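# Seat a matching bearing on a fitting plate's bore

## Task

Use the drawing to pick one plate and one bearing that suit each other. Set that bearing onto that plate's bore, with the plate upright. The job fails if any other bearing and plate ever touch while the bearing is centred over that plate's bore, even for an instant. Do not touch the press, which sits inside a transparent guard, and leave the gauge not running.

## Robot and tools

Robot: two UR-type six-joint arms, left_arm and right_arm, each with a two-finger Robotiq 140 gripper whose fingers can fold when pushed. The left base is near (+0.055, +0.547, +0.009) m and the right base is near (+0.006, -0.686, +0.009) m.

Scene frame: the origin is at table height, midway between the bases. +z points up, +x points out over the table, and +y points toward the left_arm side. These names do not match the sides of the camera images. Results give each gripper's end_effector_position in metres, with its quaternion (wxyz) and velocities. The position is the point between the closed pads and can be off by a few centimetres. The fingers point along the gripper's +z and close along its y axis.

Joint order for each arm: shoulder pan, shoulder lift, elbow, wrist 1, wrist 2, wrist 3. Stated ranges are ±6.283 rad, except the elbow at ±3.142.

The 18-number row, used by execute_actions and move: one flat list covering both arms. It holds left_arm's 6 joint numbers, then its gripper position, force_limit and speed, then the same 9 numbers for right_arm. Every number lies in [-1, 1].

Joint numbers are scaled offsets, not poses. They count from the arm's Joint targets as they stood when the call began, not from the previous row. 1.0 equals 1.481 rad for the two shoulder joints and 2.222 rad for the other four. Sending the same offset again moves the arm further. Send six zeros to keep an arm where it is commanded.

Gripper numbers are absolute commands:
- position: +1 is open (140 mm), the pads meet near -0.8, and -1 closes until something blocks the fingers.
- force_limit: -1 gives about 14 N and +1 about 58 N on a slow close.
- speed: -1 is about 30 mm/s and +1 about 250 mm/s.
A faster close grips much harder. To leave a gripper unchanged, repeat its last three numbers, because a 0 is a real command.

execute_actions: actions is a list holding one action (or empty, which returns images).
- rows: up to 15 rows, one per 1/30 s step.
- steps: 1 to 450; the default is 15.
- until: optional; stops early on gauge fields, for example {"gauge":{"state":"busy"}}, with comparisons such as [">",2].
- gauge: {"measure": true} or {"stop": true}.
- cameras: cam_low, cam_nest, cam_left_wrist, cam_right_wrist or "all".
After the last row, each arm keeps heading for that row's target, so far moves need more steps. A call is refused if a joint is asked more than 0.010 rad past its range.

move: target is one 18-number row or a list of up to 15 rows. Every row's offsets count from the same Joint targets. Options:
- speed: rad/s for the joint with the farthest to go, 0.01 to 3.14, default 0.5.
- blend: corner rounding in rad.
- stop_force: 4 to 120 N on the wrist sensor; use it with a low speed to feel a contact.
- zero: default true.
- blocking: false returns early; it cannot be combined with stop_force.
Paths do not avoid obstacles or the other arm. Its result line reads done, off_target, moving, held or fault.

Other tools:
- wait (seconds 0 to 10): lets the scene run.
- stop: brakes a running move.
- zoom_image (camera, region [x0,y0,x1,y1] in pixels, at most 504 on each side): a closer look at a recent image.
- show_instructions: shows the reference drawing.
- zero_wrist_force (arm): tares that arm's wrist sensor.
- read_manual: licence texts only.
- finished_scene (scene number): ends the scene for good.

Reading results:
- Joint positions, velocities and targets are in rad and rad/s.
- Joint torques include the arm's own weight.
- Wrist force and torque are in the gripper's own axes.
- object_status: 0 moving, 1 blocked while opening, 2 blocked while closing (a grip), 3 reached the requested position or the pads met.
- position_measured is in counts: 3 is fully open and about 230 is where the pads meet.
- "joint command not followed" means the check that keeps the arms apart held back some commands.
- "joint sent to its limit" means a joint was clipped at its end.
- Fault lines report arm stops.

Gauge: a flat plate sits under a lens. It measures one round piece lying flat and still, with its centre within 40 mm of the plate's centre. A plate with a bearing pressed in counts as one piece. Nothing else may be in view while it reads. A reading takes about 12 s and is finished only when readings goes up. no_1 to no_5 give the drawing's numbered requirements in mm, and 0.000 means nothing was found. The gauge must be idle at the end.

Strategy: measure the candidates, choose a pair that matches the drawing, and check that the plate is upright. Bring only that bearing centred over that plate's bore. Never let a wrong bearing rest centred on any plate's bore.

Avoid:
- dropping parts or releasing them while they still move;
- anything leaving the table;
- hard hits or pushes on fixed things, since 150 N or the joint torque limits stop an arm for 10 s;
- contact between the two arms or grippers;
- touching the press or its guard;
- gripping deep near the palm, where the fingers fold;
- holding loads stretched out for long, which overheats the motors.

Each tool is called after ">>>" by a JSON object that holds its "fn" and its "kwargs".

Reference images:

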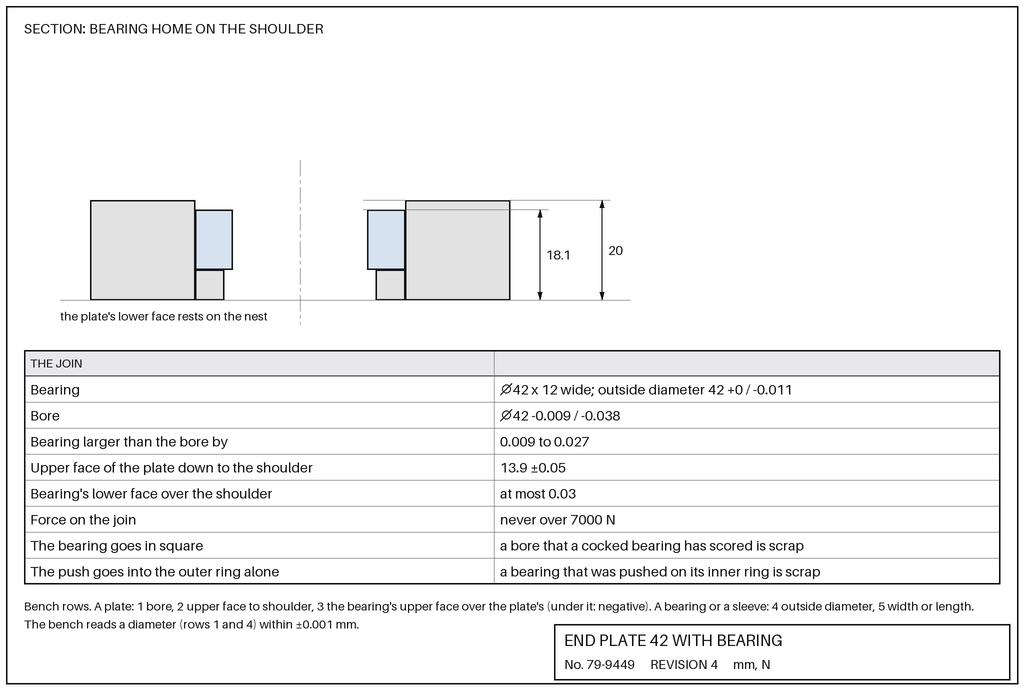

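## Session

>>> {"fn": "execute_actions", "kwargs": {"actions": []}}

>>> {"fn": "zoom_image", "kwargs": {"camera": "cam_low", "region": [380, 220, 672, 350]}}

Scene clock: 0.00 s.
left_arm: end_effector_position=(+0.4852, +0.5954, +0.3566) position_measured=3 object_status=3 end_effector_quat_wxyz=(-0.182, +0.750, +0.546, +0.325) | right_arm: end_effector_position=(+1.1291, -0.4232, +0.1184) position_measured=3 object_status=3 end_effector_quat_wxyz=(-0.101, +0.742, +0.308, +0.586)
Joint positions: left_arm=[-0.952 -2.182 2.247 -1.192 -0.928 0.78] | right_arm=[-0.083 -0.691 1.67 -3.75 -0.94 -3.59]
Joint velocities: within noise
Joint torques (N m): no reading
Wrist force (N): no reading
Wrist torque (N m): no reading
Wrist force, peak (N): no reading
Joint targets: left_arm=[-0.952 -2.182 2.247 -1.192 -0.928 0.780] | right_arm=[-0.083 -0.691 1.670 -3.750 -0.940 -3.590]
Tool commands: left_gripper/position=+1.0 left_gripper/force_limit=+1.0 left_gripper/speed=+1.0 right_gripper/position=+1.0 right_gripper/force_limit=+1.0 right_gripper/speed=+1.0
gauge: message=nothing_yet readings=0 no_1=0.000 no_2=0.000 no_3=0.000 no_4=0.000 no_5=0.000
camera_calibration:
cam_left_wrist: T_world_to_cam=[[0.942186, -0.327369, 0.0715221, -0.275455], [-0.27704, -0.881085, -0.383326, 0.792036], [0.188506, 0.34135, -0.92084, 0.212955], [0, 0, 0, 1]] pos_world=[0.438812, 0.534983, 0.519406]
cam_right_wrist: T_world_to_cam=[[0.575291, -0.790732, 0.209244, -1.00049], [-0.369091, -0.479247, -0.7963, 0.315515], [0.729939, 0.380875, -0.567559, -0.411602], [0, 0, 0, 1]] pos_world=[0.992472, -0.483141, 0.226983]

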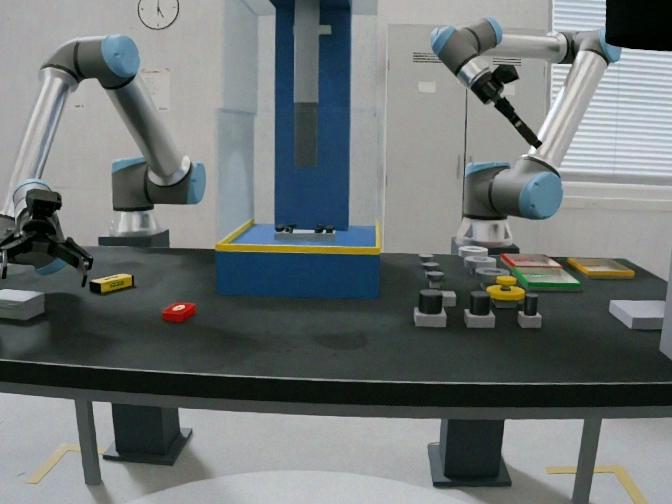

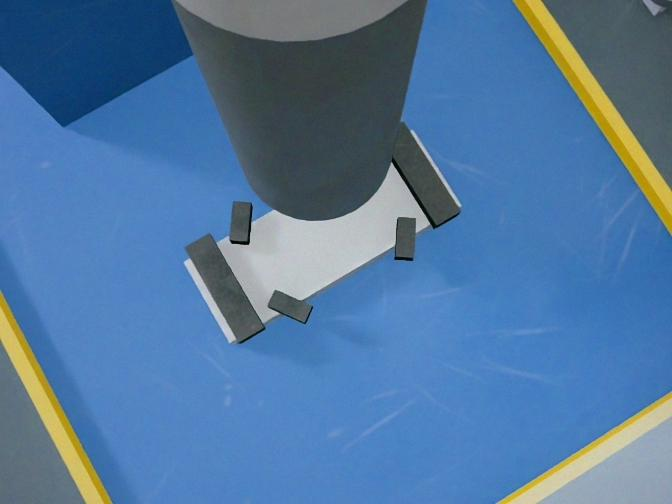

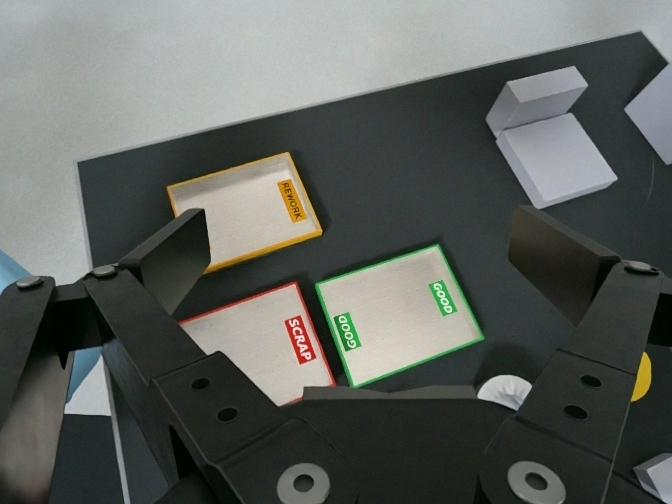

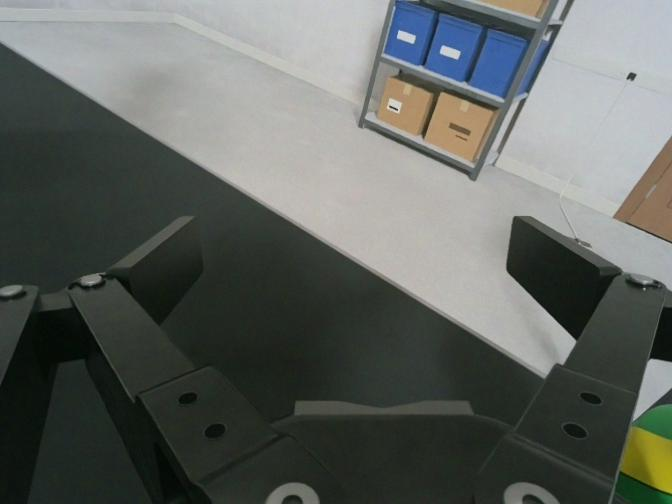

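Scaled by 1.726 from the camera's 672x504 image, which has a finer 960x720 frame.

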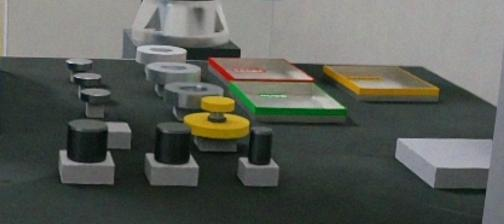

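>>> {"fn": "move", "kwargs": {"target": [0.2562,0.3093,-0.0702,-0.3353,-0.2893,0.8052,0.11,-0.1,-0.5,0,0,0,0,0,0,1,1,1], "speed": 1.2, "cameras": ["cam_left_wrist"]}}

>>> {"fn": "zoom_image", "kwargs": {"camera": "cam_left_wrist", "region": [180, 60, 480, 390]}}

Scene clock: 14.57 s.
left_arm: end_effector_position=(+0.6198, +0.3903, +0.2492) position_measured=115 object_status=3 end_effector_quat_wxyz=(+0.000, +1.000, +0.000, +0.000) | right_arm: end_effector_position=(+1.1291, -0.4232, +0.1184) position_measured=3 object_status=3 end_effector_quat_wxyz=(-0.101, +0.742, +0.308, +0.586)
Joint positions: left_arm=[-0.573 -1.724 2.091 -1.937 -1.57 2.569] | right_arm=[-0.083 -0.691 1.67 -3.75 -0.94 -3.59]
Joint torques (N m): left_arm=[16.1 -24.34 -50.91 -8.28 -3.64 3.61] | right_arm=[-1.41 -96.24 -31.79 -4.47 0.33 -0.39]
Wrist force (N): left_arm=[0.3 0.6 0.2] | right_arm=[0.0 -0.1 0.0]
Wrist torque (N m): left_arm=[-0.04 0.24 -0.26] | right_arm=[-0.02 -0.02 0.00]
Wrist force, peak (N): left_arm=[1.5 0.9 0.9] | right_arm=[0.3 -0.4 -0.1]
Joint targets: left_arm=[-0.572 -1.724 2.091 -1.937 -1.570 2.569] | right_arm=[-0.083 -0.691 1.670 -3.750 -0.940 -3.590]
gauge: message=nothing_yet readings=0 no_1=0.000 no_2=0.000 no_3=0.000 no_4=0.000 no_5=0.000
move: done
camera_calibration:
cam_left_wrist: T_world_to_cam=[[-0.000590123, -0.999866, -0.0163652, 0.406972], [-0.934221, -0.00528614, 0.356655, 0.488582], [-0.356694, 0.0154992, -0.934093, 0.627044], [0, 0, 0, 1]] pos_world=[0.680346, 0.399781, 0.418122]
Images, in order (width x height): cam_left_wrist 672x504.

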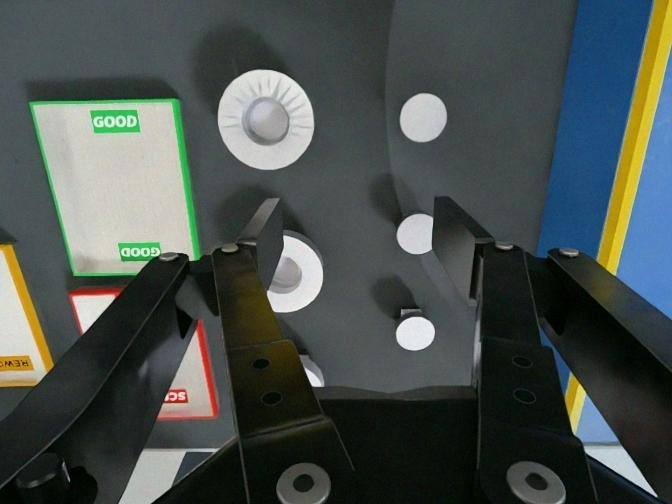

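Scaled by 1.527 from the camera's 672x504 image, which has a finer 960x720 frame.

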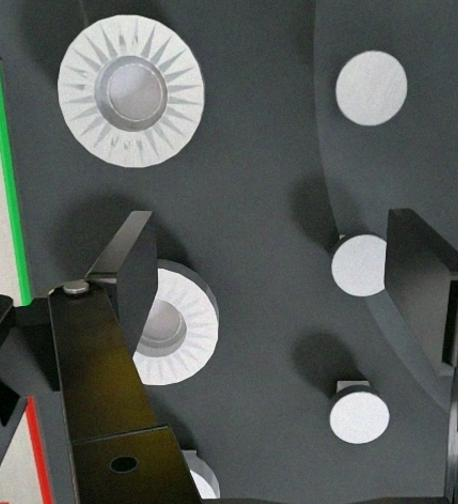

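>>> {"fn": "zoom_image", "kwargs": {"camera": "cam_left_wrist", "region": [210, 60, 320, 180]}}

>>> {"fn": "zoom_image", "kwargs": {"camera": "cam_left_wrist", "region": [380, 80, 460, 360]}}

Scaled by 4.200 from the camera's 672x504 image, which has a finer 960x720 frame.

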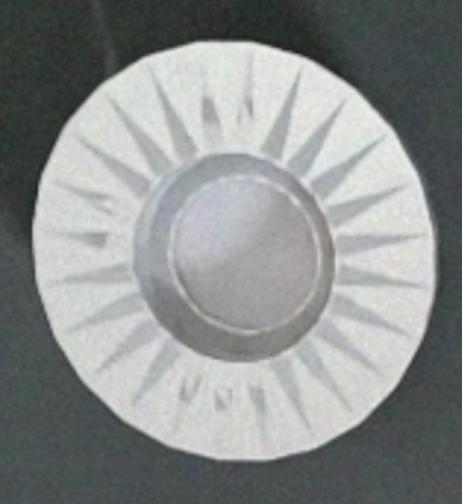

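Scaled by 1.800 from the camera's 672x504 image, which has a finer 960x720 frame.

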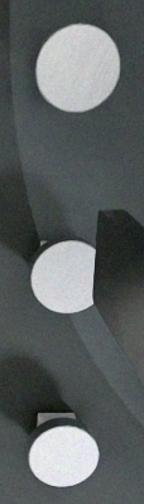

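>>> {"fn": "move", "kwargs": {"target": [[-0.0330,0.1149,-0.0006,-0.0763,-0.0004,-0.0217,0.11,-0.1,-1,0,0,0,0,0,0,1,1,1],[-0.0330,0.2057,0.0453,-0.1827,-0.0004,-0.0217,0.11,-0.1,-1,0,0,0,0,0,0,1,1,1]], "speed": [0.6,0.3], "cameras": ["cam_left_wrist"]}}

>>> {"fn": "execute_actions", "kwargs": {"actions": [{"rows":[[0,0,0,0,0,0,-1,-0.1,-1,0,0,0,0,0,0,1,1,1]],"steps":100}]}}

>>> {"fn": "move", "kwargs": {"target": [[0,-0.0907,-0.0459,0.1064,0,0,-1,-0.1,-1,0,0,0,0,0,0,1,1,1],[0.4523,0.1619,-0.2380,0.1301,0,0.3015,-1,-0.1,-1,0,0,0,0,0,0,1,1,1],[0.4523,0.2094,-0.2104,0.0708,0,0.3015,-1,-0.1,-1,0,0,0,0,0,0,1,1,1]], "speed": [0.4,0.6,0.2], "cameras": ["cam_left_wrist","cam_low"]}}

Scene clock: 52.80 s.
left_arm: end_effector_position=(+0.6618, +0.3265, +0.0558) position_measured=115 object_status=3 end_effector_quat_wxyz=(+0.000, +1.000, -0.001, +0.000) | right_arm: end_effector_position=(+1.1291, -0.4232, +0.1184) position_measured=3 object_status=3 end_effector_quat_wxyz=(-0.101, +0.742, +0.308, +0.586)
Joint positions: left_arm=[-0.621 -1.419 2.192 -2.343 -1.571 2.521] | right_arm=[-0.083 -0.691 1.67 -3.75 -0.94 -3.59]
Joint torques (N m): left_arm=[-13.31 -41 -29.55 -8.28 -3.49 -4.13] | right_arm=[-0.89 -95.85 -33.44 -4.69 0.69 -0.53]
Wrist force (N): left_arm=[0.3 0.6 -0.7] | right_arm=[-0.1 0.2 -0.1]
Wrist torque (N m): left_arm=[-0.02 0.23 -0.12] | right_arm=[0.04 0.02 0.00]
Wrist force, peak (N): left_arm=[1.3 2.2 1.9] | right_arm=[-0.2 -0.2 -0.6]
Joint targets: left_arm=[-0.621 -1.419 2.192 -2.343 -1.571 2.521] | right_arm=[-0.083 -0.691 1.670 -3.750 -0.940 -3.590]
gauge: message=nothing_yet readings=0 no_1=0.000 no_2=0.000 no_3=0.000 no_4=0.000 no_5=0.000
move: done
camera_calibration:
cam_left_wrist: T_world_to_cam=[[-0.00142788, -0.999884, -0.0151925, 0.340583], [-0.93422, -0.0040853, 0.356675, 0.596052], [-0.356696, 0.0147024, -0.934105, 0.462628], [0, 0, 0, 1]] pos_world=[0.722347, 0.336177, 0.224721]
Images, in order (width x height): cam_left_wrist 672x504.

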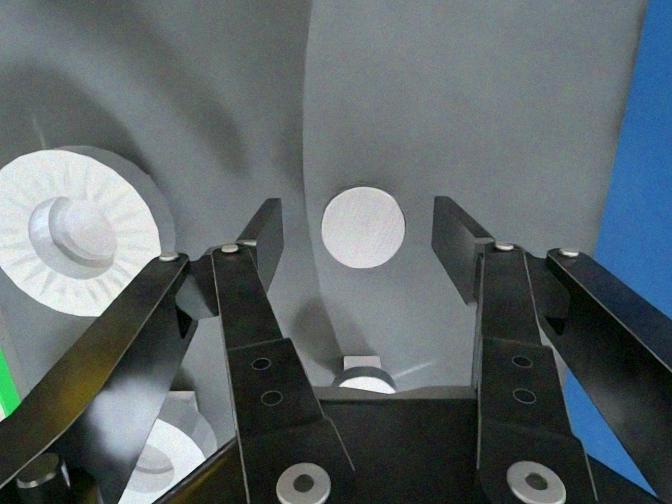

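Scene clock: 56.33 s.
left_arm: end_effector_position=(+0.6617, +0.3265, +0.0557) position_measured=168 object_status=2 end_effector_quat_wxyz=(+0.000, +1.000, -0.001, +0.000) | right_arm: end_effector_position=(+1.1291, -0.4232, +0.1184) position_measured=3 object_status=3 end_effector_quat_wxyz=(-0.101, +0.742, +0.308, +0.586)
Joint positions: left_arm=[-0.621 -1.419 2.192 -2.343 -1.571 2.521] | right_arm=[-0.083 -0.691 1.67 -3.75 -0.94 -3.59]
Joint torques (N m): left_arm=[-3.63 -43.55 -29.28 -4.49 -1.68 -4.17] | right_arm=[-0.63 -95.98 -33.77 -4.8 0.77 -0.3]
Wrist force (N): left_arm=[-2.6 -2.1 -13.9] | right_arm=[0.3 -0.1 -0.1]
Wrist torque (N m): left_arm=[0.02 0.10 -0.12] | right_arm=[-0.03 -0.08 0.00]
Wrist force, peak (N): left_arm=[-3.1 -2.6 -14.9] | right_arm=[0.3 -0.4 0.3]
Joint targets: left_arm=[-0.621 -1.419 2.192 -2.343 -1.571 2.521] | right_arm=[-0.083 -0.691 1.670 -3.750 -0.940 -3.590]
gauge: message=nothing_yet readings=0 no_1=0.000 no_2=0.000 no_3=0.000 no_4=0.000 no_5=0.000

Scene clock: 60.27 s.
left_arm: end_effector_position=(+0.9051, +0.7624, +0.0676) position_measured=168 object_status=2 end_effector_quat_wxyz=(+0.000, +1.000, +0.000, +0.000) | right_arm: end_effector_position=(+1.1291, -0.4232, +0.1184) position_measured=3 object_status=3 end_effector_quat_wxyz=(-0.101, +0.742, +0.308, +0.586)
Joint positions: left_arm=[0.049 -1.109 1.724 -2.186 -1.571 3.191] | right_arm=[-0.083 -0.691 1.67 -3.75 -0.94 -3.59]
Joint torques (N m): left_arm=[16.97 -76.05 -33.5 -8.41 0.98 3.47] | right_arm=[-0.99 -98.65 -34.15 -4.7 0.33 -0.66]
Wrist force (N): left_arm=[0.4 0.9 1.6] | right_arm=[0.3 0.0 -0.1]
Wrist torque (N m): left_arm=[-0.01 0.31 -0.26] | right_arm=[0.00 -0.07 -0.01]
Wrist force, peak (N): left_arm=[-2.9 -2.1 -14.6] | right_arm=[-0.2 -0.1 0.3]
Joint targets: left_arm=[0.049 -1.109 1.724 -2.186 -1.571 3.191] | right_arm=[-0.083 -0.691 1.670 -3.750 -0.940 -3.590]
gauge: message=nothing_yet readings=0 no_1=0.000 no_2=0.000 no_3=0.000 no_4=0.000 no_5=0.000
move: done
camera_calibration:
cam_left_wrist: T_world_to_cam=[[-0.00131798, -0.999888, -0.0149121, 0.776889], [-0.934298, -0.00408476, 0.356469, 0.821045], [-0.356489, 0.0144022, -0.934188, 0.554077], [0, 0, 0, 1]] pos_world=[0.965648, 0.772176, 0.236521]
Images, in order (width x height): cam_low 672x504, cam_left_wrist 672x504.

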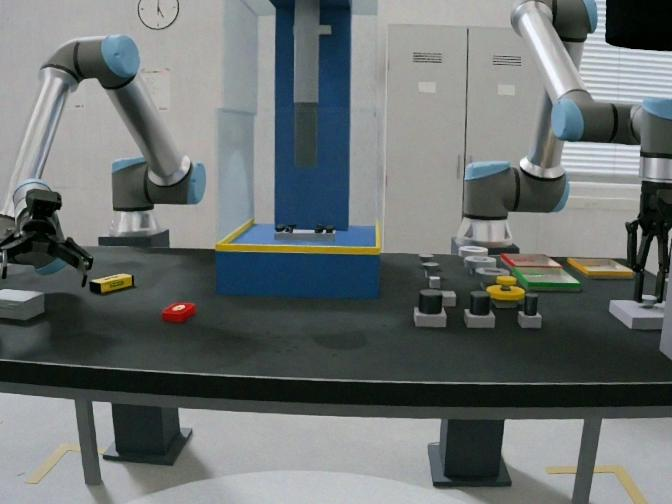

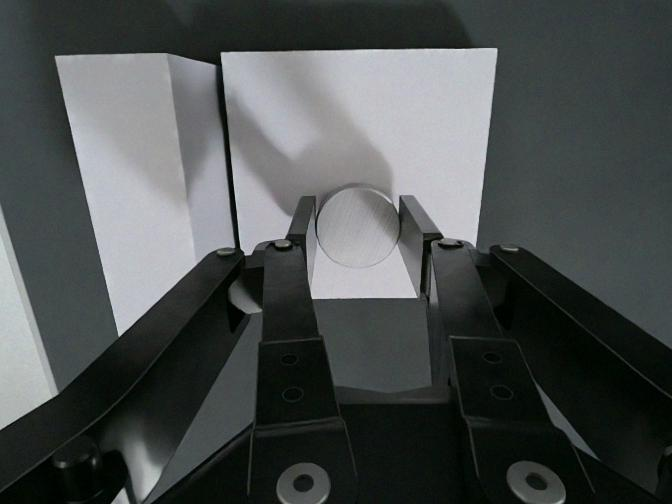

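>>> {"fn": "move", "kwargs": {"target": [0,0.0120,0.0050,-0.0131,0,0,-1,-0.1,-1,0,0,0,0,0,0,1,1,1], "speed": 0.02, "stop_force": 6}}

>>> {"fn": "move", "kwargs": {"target": [[0,0,0,0,0,0,0.11,-0.1,-1,0,0,0,0,0,0,1,1,1],[0,-0.055,-0.0300,0.0653,0,0,0.11,-0.1,-1,0,0,0,0,0,0,1,1,1],[-0.4523,-0.3058,0.160,0.0421,0,-0.3015,0.11,-0.1,-1,0,0,0,0,0,0,1,1,1]], "speed": [0.5,0.3,1]}}

>>> {"fn": "execute_actions", "kwargs": {"actions": [{"gauge":{"measure":true},"steps":15}]}}

>>> {"fn": "execute_actions", "kwargs": {"actions": [{"steps":420,"until":{"gauge":{"state":"idle"}}}]}}

Scene clock: 77.20 s.
left_arm: end_effector_position=(+0.9052, +0.7624, +0.0589) position_measured=168 object_status=2 end_effector_quat_wxyz=(+0.000, +1.000, +0.000, +0.000) | right_arm: end_effector_position=(+1.1291, -0.4232, +0.1184) position_measured=3 object_status=3 end_effector_quat_wxyz=(-0.101, +0.742, +0.308, +0.586)
Joint positions: left_arm=[0.049 -1.101 1.73 -2.2 -1.571 3.191] | right_arm=[-0.083 -0.691 1.67 -3.75 -0.94 -3.59]
Joint torques (N m): left_arm=[14.3 -102.45 -45.98 -6.02 3.02 3.3] | right_arm=[-0.6 -97.77 -33.05 -4.82 0.38 -0.33]
Wrist force (N): left_arm=[0.1 0.5 1.6] | right_arm=[0.1 -0.1 -0.1]
Wrist torque (N m): left_arm=[-0.09 0.38 -0.27] | right_arm=[-0.02 -0.01 -0.01]
Wrist force, peak (N): left_arm=[-3.2 1.6 -16.9] | right_arm=[0.4 0.2 0.2]
Joint targets: left_arm=[0.049 -1.101 1.730 -2.200 -1.571 3.191] | right_arm=[-0.083 -0.691 1.670 -3.750 -0.940 -3.590]
gauge: message=nothing_yet readings=0 no_1=0.000 no_2=0.000 no_3=0.000 no_4=0.000 no_5=0.000
move: contact (left_arm); left_arm: the wrist 1 is farthest, 0.016 rad from its target

Scene clock: 80.93 s.
left_arm: end_effector_position=(+0.6641, +0.3250, +0.1724) position_measured=115 object_status=3 end_effector_quat_wxyz=(+0.001, +1.000, -0.001, +0.001) | right_arm: end_effector_position=(+1.1291, -0.4232, +0.1184) position_measured=3 object_status=3 end_effector_quat_wxyz=(-0.101, +0.742, +0.308, +0.586)
Joint positions: left_arm=[-0.621 -1.553 2.085 -2.106 -1.571 2.521] | right_arm=[-0.083 -0.691 1.67 -3.75 -0.94 -3.59]
Joint torques (N m): left_arm=[-15.67 -63.73 -35.22 -8.42 2.58 -3.89] | right_arm=[-1.72 -97.6 -33.94 -5.18 0.49 -0.4]
Wrist force (N): left_arm=[0.3 0.5 -0.5] | right_arm=[-0.3 -0.2 0.0]
Wrist torque (N m): left_arm=[-0.15 0.24 -0.13] | right_arm=[-0.04 0.06 -0.01]
Wrist force, peak (N): left_arm=[-3.7 4.6 -0.5] | right_arm=[0.1 -0.2 -0.4]
Joint targets: left_arm=[-0.621 -1.553 2.085 -2.106 -1.571 2.521] | right_arm=[-0.083 -0.691 1.670 -3.750 -0.940 -3.590]
gauge: message=nothing_yet readings=0 no_1=0.000 no_2=0.000 no_3=0.000 no_4=0.000 no_5=0.000
move: done

Scene clock: 81.63 s.
left_arm: end_effector_position=(+0.6640, +0.3249, +0.1724) position_measured=115 object_status=3 end_effector_quat_wxyz=(+0.001, +1.000, -0.001, +0.001) | right_arm: end_effector_position=(+1.1291, -0.4232, +0.1184) position_measured=3 object_status=3 end_effector_quat_wxyz=(-0.101, +0.742, +0.308, +0.586)
Joint positions: left_arm=[-0.621 -1.553 2.085 -2.106 -1.571 2.521] | right_arm=[-0.083 -0.691 1.67 -3.75 -0.94 -3.59]
Joint torques (N m): left_arm=[-15.05 -63.34 -35.56 -8.44 2.3 -4.3] | right_arm=[-0.43 -98.04 -33.52 -4.97 0.45 -0.48]
Wrist force (N): left_arm=[0.8 0.4 -0.6] | right_arm=[0.0 -0.1 0.2]
Wrist torque (N m): left_arm=[-0.17 0.13 -0.13] | right_arm=[-0.02 -0.01 -0.01]
Wrist force, peak (N): left_arm=[0.8 0.4 -0.6] | right_arm=[-0.1 0.1 -0.4]
Joint targets: left_arm=[-0.621 -1.553 2.085 -2.106 -1.571 2.521] | right_arm=[-0.083 -0.691 1.670 -3.750 -0.940 -3.590]
Tool commands: left_gripper/position=+0.11 left_gripper/force_limit=-0.1 left_gripper/speed=-1.0 right_gripper/position=+1.0 right_gripper/force_limit=+1.0 right_gripper/speed=+1.0
gauge: state=busy message=measure_taken readings=0 no_1=0.000 no_2=0.000 no_3=0.000 no_4=0.000 no_5=0.000

Scene clock: 93.13 s.
left_arm: end_effector_position=(+0.6640, +0.3249, +0.1724) position_measured=115 object_status=3 end_effector_quat_wxyz=(+0.001, +1.000, -0.001, +0.001) | right_arm: end_effector_position=(+1.1291, -0.4232, +0.1184) position_measured=3 object_status=3 end_effector_quat_wxyz=(-0.101, +0.742, +0.308, +0.586)
Joint positions: left_arm=[-0.621 -1.553 2.085 -2.106 -1.571 2.521] | right_arm=[-0.083 -0.691 1.67 -3.75 -0.94 -3.59]
Joint torques (N m): left_arm=[-14.58 -63.4 -35.37 -8.19 -1.79 -4.12] | right_arm=[0.43 -98.19 -34.33 -5.29 0.66 -0.42]
Wrist force (N): left_arm=[0.6 0.4 -0.5] | right_arm=[0.3 0.0 0.1]
Wrist torque (N m): left_arm=[-0.16 0.18 -0.13] | right_arm=[0.00 -0.07 0.00]
Wrist force, peak (N): left_arm=[0.8 0.3 -0.6] | right_arm=[-0.5 0.2 0.1]
Joint targets: left_arm=[-0.621 -1.553 2.085 -2.106 -1.571 2.521] | right_arm=[-0.083 -0.691 1.670 -3.750 -0.940 -3.590]
Tool commands: left_gripper/position=+0.11 left_gripper/force_limit=-0.1 left_gripper/speed=-1.0 right_gripper/position=+1.0 right_gripper/force_limit=+1.0 right_gripper/speed=+1.0
gauge: message=measure_taken readings=1 no_1=0.000 no_2=0.000 no_3=0.000 no_4=41.998 no_5=12.000

>>> {"fn": "move", "kwargs": {"target": [[0.4523,0.2508,-0.190,0.0232,0,0.3015,0.11,-0.1,-1,0,0,0,0,0,0,1,1,1],[0.4523,0.3058,-0.160,-0.0421,0,0.3015,0.11,-0.1,-1,0,0,0,0,0,0,1,1,1],[0.4523,0.3058,-0.160,-0.0421,0,0.3015,-1,-0.1,-1,0,0,0,0,0,0,1,1,1]], "speed": [1,0.3,0.3]}}

>>> {"fn": "move", "kwargs": {"target": [[0,-0.055,-0.0300,0.0653,0,0,-1,-0.1,-1,0,0,0,0,0,0,1,1,1],[-0.4523,-0.3058,0.160,0.0421,0,-0.3015,-1,-0.1,-1,0,0,0,0,0,0,1,1,1],[-0.4523,-0.2159,0.2079,-0.0646,0,-0.3015,-1,-0.1,-1,0,0,0,0,0,0,1,1,1],[-0.4523,-0.2159,0.2079,-0.0646,0,-0.3015,0.11,-0.1,-1,0,0,0,0,0,0,1,1,1],[-0.4523,-0.3058,0.160,0.0421,0,-0.3015,0.11,-0.1,-1,0,0,0,0,0,0,1,1,1],[-0.3162,-0.3338,0.1985,0.0234,0,0.4962,0.43,-0.1,-0.5,0,0,0,0,0,0,1,1,1]], "speed": [0.4,0.8,0.2,0.3,0.4,1.2], "cameras": ["cam_left_wrist","cam_low"]}}

>>> {"fn": "zoom_image", "kwargs": {"camera": "cam_low", "region": [390, 220, 550, 310]}}

Scene clock: 127.37 s.
left_arm: end_effector_position=(+0.9052, +0.7624, +0.0590) position_measured=168 object_status=0 end_effector_quat_wxyz=(+0.000, +1.000, +0.000, +0.000) | right_arm: end_effector_position=(+1.1291, -0.4232, +0.1184) position_measured=3 object_status=3 end_effector_quat_wxyz=(-0.101, +0.742, +0.308, +0.586)
Joint positions: left_arm=[0.049 -1.101 1.73 -2.2 -1.571 3.191] | right_arm=[-0.083 -0.691 1.67 -3.75 -0.94 -3.59]
Joint torques (N m): left_arm=[17.07 -74.57 -33.29 -7.81 -2.28 3.72] | right_arm=[-0.83 -97.8 -35.88 -5.66 0.77 -0.37]
Wrist force (N): left_arm=[-3.3 1.1 -10.5] | right_arm=[0.1 -0.1 0.1]
Wrist torque (N m): left_arm=[-0.09 0.25 -0.27] | right_arm=[-0.01 -0.01 -0.01]
Wrist force, peak (N): left_arm=[-3.3 1.1 -10.5] | right_arm=[0.0 -0.5 -0.3]
Joint targets: left_arm=[0.049 -1.101 1.730 -2.200 -1.571 3.191] | right_arm=[-0.083 -0.691 1.670 -3.750 -0.940 -3.590]
gauge: message=measure_taken readings=1 no_1=0.000 no_2=0.000 no_3=0.000 no_4=41.998 no_5=12.000
move: done

Scene clock: 136.63 s.
left_arm: end_effector_position=(+0.6601, +0.4674, +0.1506) position_measured=75 object_status=0 end_effector_quat_wxyz=(+0.000, +0.707, -0.707, +0.001) | right_arm: end_effector_position=(+1.1291, -0.4232, +0.1184) position_measured=3 object_status=3 end_effector_quat_wxyz=(-0.101, +0.742, +0.308, +0.586)
Joint positions: left_arm=[-0.42 -1.595 2.171 -2.148 -1.571 4.294] | right_arm=[-0.083 -0.691 1.67 -3.75 -0.94 -3.59]
Joint torques (N m): left_arm=[15.72 -57.87 -34.25 -8.35 -1.85 3.61] | right_arm=[0.43 -96.23 -34.52 -5.52 0.38 -0.36]
Wrist force (N): left_arm=[0.7 1.0 -0.6] | right_arm=[0.1 0.2 0.1]
Wrist torque (N m): left_arm=[0.06 0.09 -0.30] | right_arm=[0.05 0.00 -0.01]
Wrist force, peak (N): left_arm=[-2.7 1.4 -9.4] | right_arm=[-0.3 -0.3 0.3]
Joint targets: left_arm=[-0.420 -1.595 2.171 -2.148 -1.571 4.294] | right_arm=[-0.083 -0.691 1.670 -3.750 -0.940 -3.590]
gauge: message=measure_taken readings=1 no_1=0.000 no_2=0.000 no_3=0.000 no_4=41.998 no_5=12.000
move: done
camera_calibration:
cam_left_wrist: T_world_to_cam=[[-0.999866, 0.00151404, -0.0163294, 0.674093], [-0.00438681, 0.934751, 0.355278, -0.491199], [0.0158018, 0.355301, -0.934618, 0.143485], [0, 0, 0, 1]] pos_world=[0.66958, 0.407148, 0.319624]
Images, in order (width x height): cam_low 672x504, cam_left_wrist 672x504.

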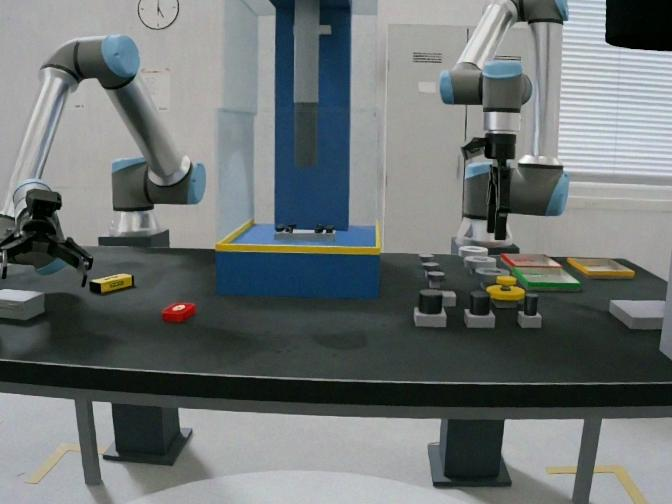

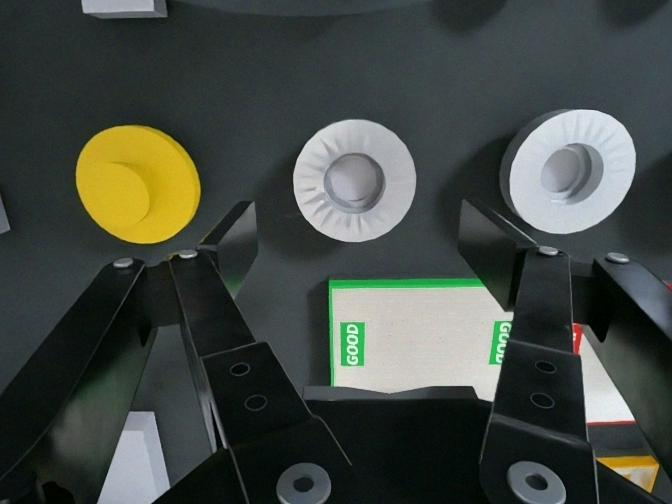

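Scaled by 3.150 from the camera's 672x504 image, which has a finer 960x720 frame.

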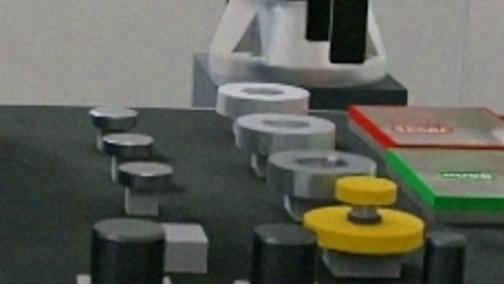

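>>> {"fn": "move", "kwargs": {"target": [[0,0.0874,0.0404,-0.0986,0,0,0.43,0,-1,0,0,0,0,0,0,1,1,1],[0,0.0874,0.0404,-0.0986,0,0,-1,0,-1,0,0,0,0,0,0,1,1,1]], "speed": 0.2, "cameras": ["cam_left_wrist"]}}

>>> {"fn": "move", "kwargs": {"target": [[0,-0.0874,-0.0404,0.0986,0,0,-1,0,-1,0,0,0,0,0,0,1,1,1],[0.3162,0.1924,-0.2689,0.1407,0,0.2108,-1,0,-1,0,0,0,0,0,0,1,1,1],[0.3162,0.2354,-0.2433,0.0864,0,0.2108,-1,0,-1,0,0,0,0,0,0,1,1,1]], "speed": [0.25,0.4,0.15], "cameras": ["cam_left_wrist"]}}

>>> {"fn": "move", "kwargs": {"target": [0,0.0195,0.0084,-0.0213,0,0,-1,0,-1,0,0,0,0,0,0,1,1,1], "speed": 0.015, "stop_force": 6, "cameras": ["cam_left_wrist"]}}

>>> {"fn": "zoom_image", "kwargs": {"camera": "cam_left_wrist", "region": [220, 100, 500, 340]}}

Scene clock: 155.57 s.
left_arm: end_effector_position=(+0.6601, +0.4674, +0.0506) position_measured=105 object_status=0 end_effector_quat_wxyz=(+0.000, +0.707, -0.707, +0.001) | right_arm: end_effector_position=(+1.1291, -0.4232, +0.1184) position_measured=3 object_status=3 end_effector_quat_wxyz=(-0.101, +0.742, +0.308, +0.586)
Joint positions: left_arm=[-0.42 -1.465 2.26 -2.367 -1.571 4.294] | right_arm=[-0.083 -0.691 1.67 -3.75 -0.94 -3.59]
Joint torques (N m): left_arm=[6.03 -38.13 -29.34 -7.22 -0.19 3.56] | right_arm=[-0.13 -94.81 -36.39 -6.08 0.35 -0.12]
Wrist force (N): left_arm=[-2.2 7.2 -21.7] | right_arm=[0.0 -0.1 0.2]
Wrist torque (N m): left_arm=[-0.05 0.29 -0.21] | right_arm=[-0.03 0.01 -0.01]
Wrist force, peak (N): left_arm=[-2.2 7.5 -22.0] | right_arm=[0.5 0.2 0.0]
Joint targets: left_arm=[-0.420 -1.465 2.260 -2.367 -1.571 4.294] | right_arm=[-0.083 -0.691 1.670 -3.750 -0.940 -3.590]
gauge: message=measure_taken readings=1 no_1=0.000 no_2=0.000 no_3=0.000 no_4=41.998 no_5=12.000
move: done
camera_calibration:
cam_left_wrist: T_world_to_cam=[[-0.999869, 0.00144361, -0.0161422, 0.672448], [-0.00438759, 0.934717, 0.355366, -0.455641], [0.0156014, 0.35539, -0.934588, 0.050021], [0, 0, 0, 1]] pos_world=[0.66958, 0.407148, 0.219523]
Images, in order (width x height): cam_left_wrist 672x504.

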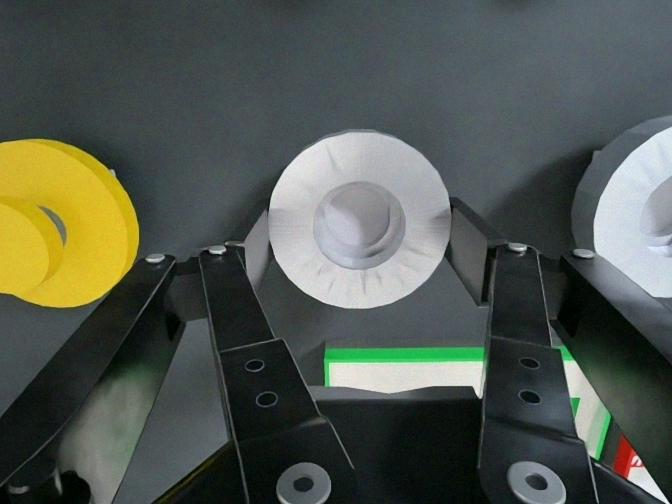

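Scene clock: 159.90 s.
left_arm: end_effector_position=(+0.9053, +0.7625, +0.0758) position_measured=105 object_status=2 end_effector_quat_wxyz=(+0.000, +0.707, -0.707, +0.001) | right_arm: end_effector_position=(+1.1291, -0.4232, +0.1184) position_measured=3 object_status=3 end_effector_quat_wxyz=(-0.101, +0.742, +0.308, +0.586)
Joint positions: left_arm=[0.049 -1.117 1.72 -2.175 -1.571 4.762] | right_arm=[-0.083 -0.691 1.67 -3.75 -0.94 -3.59]
Joint torques (N m): left_arm=[16.67 -76.36 -34.6 -8.82 0 3.55] | right_arm=[-1.46 -97.09 -36.78 -6.12 0.76 -0.3]
Wrist force (N): left_arm=[0.6 0.8 3.0] | right_arm=[0.1 0.1 0.0]
Wrist torque (N m): left_arm=[-0.03 0.26 -0.26] | right_arm=[0.02 -0.01 -0.01]
Wrist force, peak (N): left_arm=[-1.9 7.4 -21.6] | right_arm=[0.3 -0.4 0.1]
Joint targets: left_arm=[0.049 -1.117 1.720 -2.175 -1.571 4.762] | right_arm=[-0.083 -0.691 1.670 -3.750 -0.940 -3.590]
gauge: message=measure_taken readings=1 no_1=0.000 no_2=0.000 no_3=0.000 no_4=41.998 no_5=12.000
move: done
camera_calibration:
cam_left_wrist: T_world_to_cam=[[-0.999864, 0.00146204, -0.016457, 0.917659], [-0.00448876, 0.934572, 0.355746, -0.739104], [0.0159004, 0.355771, -0.934438, -0.0355423], [0, 0, 0, 1]] pos_world=[0.914781, 0.702049, 0.244823]
Images, in order (width x height): cam_left_wrist 672x504.

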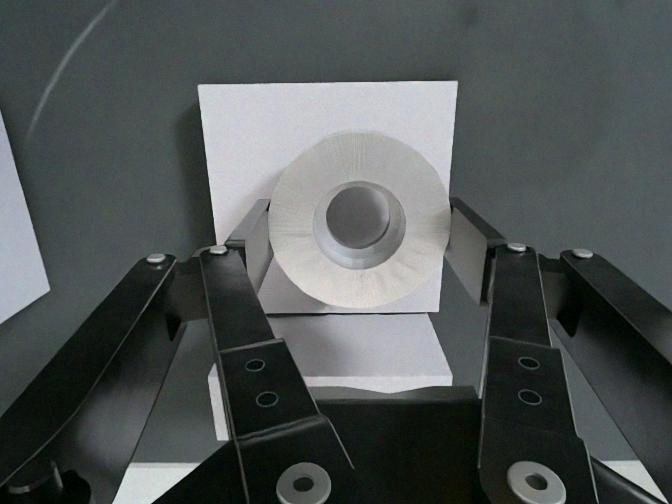

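Scene clock: 163.47 s.
left_arm: end_effector_position=(+0.9053, +0.7625, +0.0540) position_measured=105 object_status=2 end_effector_quat_wxyz=(+0.000, +0.707, -0.707, +0.000) | right_arm: end_effector_position=(+1.1291, -0.4232, +0.1184) position_measured=3 object_status=3 end_effector_quat_wxyz=(-0.101, +0.742, +0.308, +0.586)
Joint positions: left_arm=[0.049 -1.096 1.733 -2.209 -1.571 4.762] | right_arm=[-0.083 -0.691 1.67 -3.75 -0.94 -3.59]
Joint torques (N m): left_arm=[12.09 -98.7 -43.9 -3.56 0.26 3.25] | right_arm=[-1.14 -96.45 -35.54 -6.45 0.59 -0.39]
Wrist force (N): left_arm=[0.5 2.2 -3.3] | right_arm=[0.0 0.0 0.2]
Wrist torque (N m): left_arm=[-0.39 0.41 -0.27] | right_arm=[0.00 0.01 -0.01]
Wrist force, peak (N): left_arm=[2.1 13.4 -27.0] | right_arm=[0.4 -0.1 0.3]
Joint targets: left_arm=[0.049 -1.096 1.733 -2.209 -1.571 4.762] | right_arm=[-0.083 -0.691 1.670 -3.750 -0.940 -3.590]
gauge: message=measure_taken readings=1 no_1=0.000 no_2=0.000 no_3=0.000 no_4=41.998 no_5=12.000
move: contact (left_arm); left_arm: the wrist 1 is farthest, 0.013 rad from its target
camera_calibration:
cam_left_wrist: T_world_to_cam=[[-0.999867, 0.00148491, -0.0162347, 0.917135], [-0.00438828, 0.934572, 0.355748, -0.731406], [0.0157007, 0.355772, -0.934441, -0.0558225], [0, 0, 0, 1]] pos_world=[0.91468, 0.702049, 0.222923]
Images, in order (width x height): cam_left_wrist 672x504.

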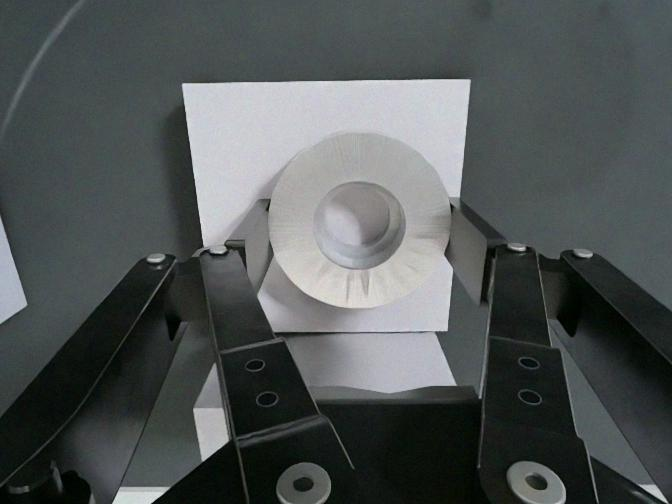

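Scaled by 1.800 from the camera's 672x504 image, which has a finer 960x720 frame.

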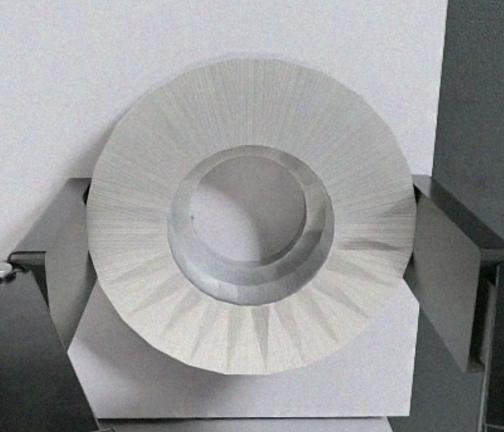

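>>> {"fn": "move", "kwargs": {"target": [[0,0,0,0,0,0,0.6,0,-0.8,0,0,0,0,0,0,1,1,1],[0,-0.0564,-0.0316,0.0698,0,0,0.6,0,-0.8,0,0,0,0,0,0,1,1,1],[-0.4523,-0.3091,0.1605,0.0461,0,-0.3018,0.6,0,-0.8,0,0,0,0,0,0,1,1,1]], "speed": [0.5,0.3,1]}}

>>> {"fn": "execute_actions", "kwargs": {"actions": [{"gauge":{"measure":true},"rows":[[0,0,0,0,0,0,0.11,-0.1,-1,0,0,0,0,0,0,1,1,1]],"steps":15}]}}

>>> {"fn": "execute_actions", "kwargs": {"actions": [{"steps":420,"until":{"gauge":{"state":"idle"}}}]}}

Scene clock: 187.57 s.
left_arm: end_effector_position=(+0.6618, +0.3267, +0.1697) position_measured=53 object_status=3 end_effector_quat_wxyz=(+0.000, +0.707, -0.707, +0.000) | right_arm: end_effector_position=(+1.1291, -0.4232, +0.1184) position_measured=3 object_status=3 end_effector_quat_wxyz=(-0.101, +0.742, +0.308, +0.586)
Joint positions: left_arm=[-0.621 -1.554 2.09 -2.107 -1.571 4.092] | right_arm=[-0.083 -0.691 1.67 -3.75 -0.94 -3.59]
Joint torques (N m): left_arm=[-14.78 -63.67 -34.82 -8.26 0 -4.41] | right_arm=[-1.55 -98.69 -36.56 -6.34 0.52 -0.06]
Wrist force (N): left_arm=[0.5 0.4 -0.5] | right_arm=[-0.1 0.2 0.2]
Wrist torque (N m): left_arm=[-0.18 0.19 -0.13] | right_arm=[0.03 0.01 -0.01]
Wrist force, peak (N): left_arm=[4.3 4.6 -0.6] | right_arm=[0.1 0.4 0.4]
Joint targets: left_arm=[-0.621 -1.554 2.090 -2.107 -1.571 4.091] | right_arm=[-0.083 -0.691 1.670 -3.750 -0.940 -3.590]
gauge: message=measure_taken readings=1 no_1=0.000 no_2=0.000 no_3=0.000 no_4=41.998 no_5=12.000
move: done

Scene clock: 189.10 s.
left_arm: end_effector_position=(+0.6617, +0.3266, +0.1697) position_measured=115 object_status=0 end_effector_quat_wxyz=(+0.000, +0.707, -0.707, +0.000) | right_arm: end_effector_position=(+1.1291, -0.4232, +0.1184) position_measured=3 object_status=3 end_effector_quat_wxyz=(-0.101, +0.742, +0.308, +0.586)
Joint positions: left_arm=[-0.621 -1.554 2.09 -2.107 -1.571 4.091] | right_arm=[-0.083 -0.691 1.67 -3.75 -0.94 -3.59]
Joint torques (N m): left_arm=[-14.72 -62.63 -35.09 -8.33 -0.05 -4.16] | right_arm=[-1.19 -97.45 -36.75 -6.1 0.7 -0.18]
Wrist force (N): left_arm=[0.5 0.1 -0.5] | right_arm=[0.0 -0.1 0.3]
Wrist torque (N m): left_arm=[-0.24 0.19 -0.13] | right_arm=[-0.02 0.01 -0.01]
Wrist force, peak (N): left_arm=[0.5 0.6 -0.8] | right_arm=[0.2 -0.1 0.4]
Joint targets: left_arm=[-0.621 -1.554 2.090 -2.107 -1.571 4.091] | right_arm=[-0.083 -0.691 1.670 -3.750 -0.940 -3.590]
gauge: state=busy message=measure_taken readings=1 no_1=0.000 no_2=0.000 no_3=0.000 no_4=41.998 no_5=12.000

Scene clock: 199.77 s.
left_arm: end_effector_position=(+0.6617, +0.3266, +0.1697) position_measured=115 object_status=3 end_effector_quat_wxyz=(+0.000, +0.707, -0.707, +0.000) | right_arm: end_effector_position=(+1.1291, -0.4232, +0.1184) position_measured=3 object_status=3 end_effector_quat_wxyz=(-0.101, +0.742, +0.308, +0.586)
Joint positions: left_arm=[-0.621 -1.554 2.09 -2.107 -1.571 4.091] | right_arm=[-0.083 -0.691 1.67 -3.75 -0.94 -3.59]
Joint torques (N m): left_arm=[-14.97 -62.4 -35.55 -7.96 0.06 -4.01] | right_arm=[0.48 -97.57 -36.6 -6.17 0.68 -0.35]
Wrist force (N): left_arm=[0.5 0.3 -0.4] | right_arm=[0.3 0.1 0.0]
Wrist torque (N m): left_arm=[-0.20 0.20 -0.13] | right_arm=[0.03 -0.06 -0.01]
Wrist force, peak (N): left_arm=[0.6 0.5 -0.9] | right_arm=[0.2 -0.5 0.2]
Joint targets: left_arm=[-0.621 -1.554 2.090 -2.107 -1.571 4.091] | right_arm=[-0.083 -0.691 1.670 -3.750 -0.940 -3.590]
Tool commands: left_gripper/position=+0.11 left_gripper/force_limit=-0.1 left_gripper/speed=-1.0 right_gripper/position=+1.0 right_gripper/force_limit=+1.0 right_gripper/speed=+1.0
gauge: message=measure_taken readings=2 no_1=41.953 no_2=13.899 no_3=0.000 no_4=0.000 no_5=0.000

>>> {"fn": "move", "kwargs": {"target": [[0,0,0,0,0,0,0.5,0,-0.5,0,0,0,0,0,0,1,1,1],[0.4523,0.2527,-0.1921,0.0237,0,0.3018,0.5,0,-0.5,0,0,0,0,0,0,1,1,1],[0.4523,0.3091,-0.1605,-0.0461,0,0.3018,0.5,0,-0.5,0,0,0,0,0,0,1,1,1],[0.4523,0.3091,-0.1605,-0.0461,0,0.3018,-1,0,-1,0,0,0,0,0,0,1,1,1]], "speed": [0.5,0.9,0.3,0.3]}}

>>> {"fn": "move", "kwargs": {"target": [[0,-0.0564,-0.0316,0.0698,0,0,-1,0,-1,0,0,0,0,0,0,1,1,1],[-0.3162,-0.3369,0.1971,0.0275,0,-0.2108,-1,0,-1,0,0,0,0,0,0,1,1,1],[-0.3162,-0.2492,0.2372,-0.0711,0,-0.2108,-1,0,-1,0,0,0,0,0,0,1,1,1],[-0.3162,-0.2492,0.2372,-0.0711,0,-0.2108,0.43,0,-0.8,0,0,0,0,0,0,1,1,1],[-0.3162,-0.3369,0.1971,0.0275,0,-0.2108,0.43,0,-0.8,0,0,0,0,0,0,1,1,1]], "speed": [0.3,0.5,0.15,0.3,0.4], "cameras": ["cam_left_wrist"]}}

>>> {"fn": "move", "kwargs": {"target": [-0.1049,-0.1851,0.0988,0.0251,0,-0.0705,0.43,0,-0.8,0,0,0,0,0,0,1,1,1], "speed": 0.8, "cameras": ["cam_left_wrist"]}}

>>> {"fn": "zoom_image", "kwargs": {"camera": "cam_left_wrist", "region": [200, 80, 660, 320]}}

Scene clock: 237.60 s.
left_arm: end_effector_position=(+0.9053, +0.7625, +0.0540) position_measured=105 object_status=0 end_effector_quat_wxyz=(+0.000, +0.707, -0.707, +0.000) | right_arm: end_effector_position=(+1.1291, -0.4232, +0.1184) position_measured=3 object_status=3 end_effector_quat_wxyz=(-0.101, +0.742, +0.308, +0.586)
Joint positions: left_arm=[0.049 -1.096 1.733 -2.209 -1.571 4.762] | right_arm=[-0.083 -0.691 1.67 -3.75 -0.94 -3.59]
Joint torques (N m): left_arm=[16.07 -74.97 -32.81 -7.56 0.02 3.22] | right_arm=[0.27 -96.7 -38.54 -6.16 0.51 -0.25]
Wrist force (N): left_arm=[1.6 7.4 -15.9] | right_arm=[0.2 0.0 -0.1]
Wrist torque (N m): left_arm=[-0.15 0.36 -0.02] | right_arm=[0.00 -0.04 -0.01]
Wrist force, peak (N): left_arm=[1.6 7.4 -15.9] | right_arm=[0.6 -0.1 -0.1]
Joint targets: left_arm=[0.049 -1.096 1.733 -2.209 -1.571 4.762] | right_arm=[-0.083 -0.691 1.670 -3.750 -0.940 -3.590]
gauge: message=measure_taken readings=2 no_1=41.953 no_2=13.899 no_3=0.000 no_4=0.000 no_5=0.000
move: done

Scene clock: 243.77 s.
left_arm: end_effector_position=(+0.6598, +0.4676, +0.1502) position_measured=75 object_status=3 end_effector_quat_wxyz=(+0.000, +0.707, -0.707, +0.000) | right_arm: end_effector_position=(+1.1291, -0.4232, +0.1184) position_measured=3 object_status=3 end_effector_quat_wxyz=(-0.101, +0.742, +0.308, +0.586)
Joint positions: left_arm=[-0.42 -1.595 2.171 -2.148 -1.571 4.294] | right_arm=[-0.083 -0.691 1.67 -3.75 -0.94 -3.59]
Joint torques (N m): left_arm=[-9.66 -57.29 -46.39 -3.01 -0.2 -4.28] | right_arm=[1.96 -95.53 -38.39 -6.14 0.93 -0.02]
Wrist force (N): left_arm=[0.7 0.9 -0.5] | right_arm=[-0.1 -0.1 0.2]
Wrist torque (N m): left_arm=[0.03 0.10 -0.16] | right_arm=[-0.02 0.01 -0.01]
Wrist force, peak (N): left_arm=[-5.6 18.8 -51.8] | right_arm=[-0.3 -0.5 0.2]
Joint targets: left_arm=[-0.420 -1.595 2.171 -2.148 -1.571 4.294] | right_arm=[-0.083 -0.691 1.670 -3.750 -0.940 -3.590]
gauge: message=measure_taken readings=2 no_1=41.953 no_2=13.899 no_3=0.000 no_4=0.000 no_5=0.000
move: done
camera_calibration:
cam_left_wrist: T_world_to_cam=[[-0.999872, 0.00146759, -0.0159193, 0.673676], [-0.00428743, 0.934683, 0.355456, -0.491213], [0.0154012, 0.355478, -0.934558, 0.143163], [0, 0, 0, 1]] pos_world=[0.669279, 0.407248, 0.319123]
Images, in order (width x height): cam_left_wrist 672x504.

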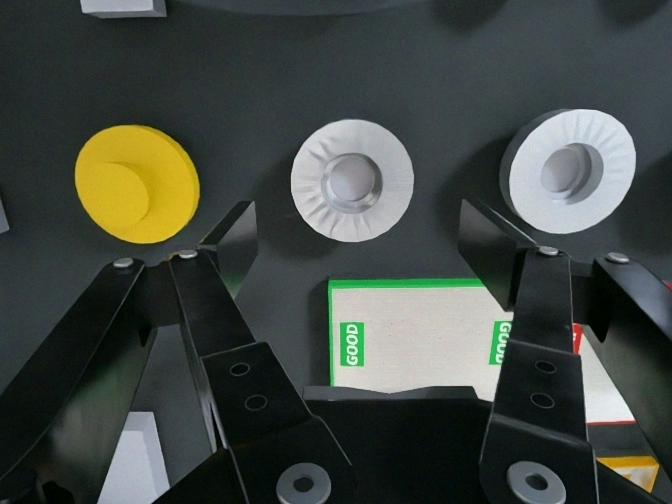

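Scene clock: 244.80 s.
left_arm: end_effector_position=(+0.5150, +0.4562, +0.1499) position_measured=75 object_status=3 end_effector_quat_wxyz=(+0.000, +0.707, -0.707, +0.000) | right_arm: end_effector_position=(+1.1291, -0.4232, +0.1184) position_measured=3 object_status=3 end_effector_quat_wxyz=(-0.101, +0.742, +0.308, +0.586)
Joint positions: left_arm=[-0.575 -1.869 2.391 -2.092 -1.571 4.137] | right_arm=[-0.083 -0.691 1.67 -3.75 -0.94 -3.59]
Joint torques (N m): left_arm=[-12.84 -33.97 -35.4 -2.89 -0.06 -4.27] | right_arm=[1.3 -96.79 -38.18 -5.95 0.74 -0.52]
Wrist force (N): left_arm=[0.2 0.8 -1.1] | right_arm=[0.2 -0.2 0.0]
Wrist torque (N m): left_arm=[-0.08 0.27 -0.10] | right_arm=[-0.05 -0.06 0.00]
Wrist force, peak (N): left_arm=[0.5 4.4 -0.6] | right_arm=[0.0 0.4 -0.1]
Joint targets: left_arm=[-0.575 -1.869 2.391 -2.092 -1.571 4.137] | right_arm=[-0.083 -0.691 1.670 -3.750 -0.940 -3.590]
gauge: message=measure_taken readings=2 no_1=41.953 no_2=13.899 no_3=0.000 no_4=0.000 no_5=0.000
move: done
camera_calibration:
cam_left_wrist: T_world_to_cam=[[-0.999889, 0.000233098, -0.0148922, 0.529374], [-0.00508366, 0.93449, 0.355954, -0.480644], [0.0139995, 0.35599, -0.934385, 0.149671], [0, 0, 0, 1]] pos_world=[0.524777, 0.395752, 0.318821]
Images, in order (width x height): cam_left_wrist 672x504.

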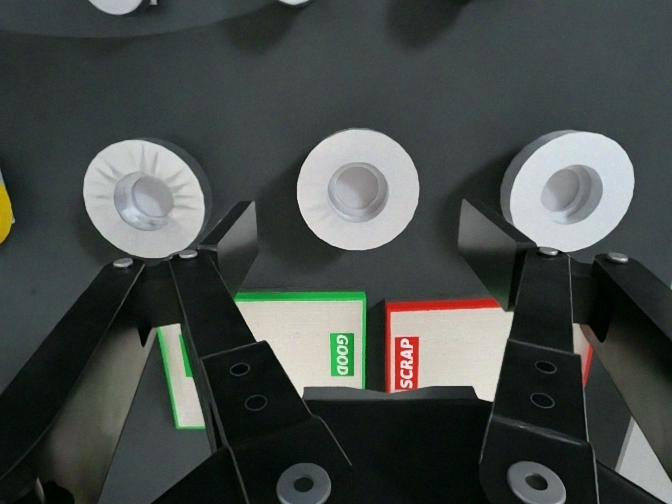

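Scaled by 1.096 from the camera's 672x504 image, which has a finer 960x720 frame.

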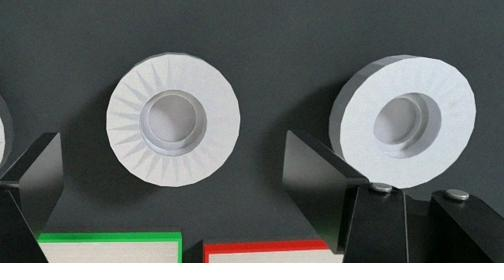

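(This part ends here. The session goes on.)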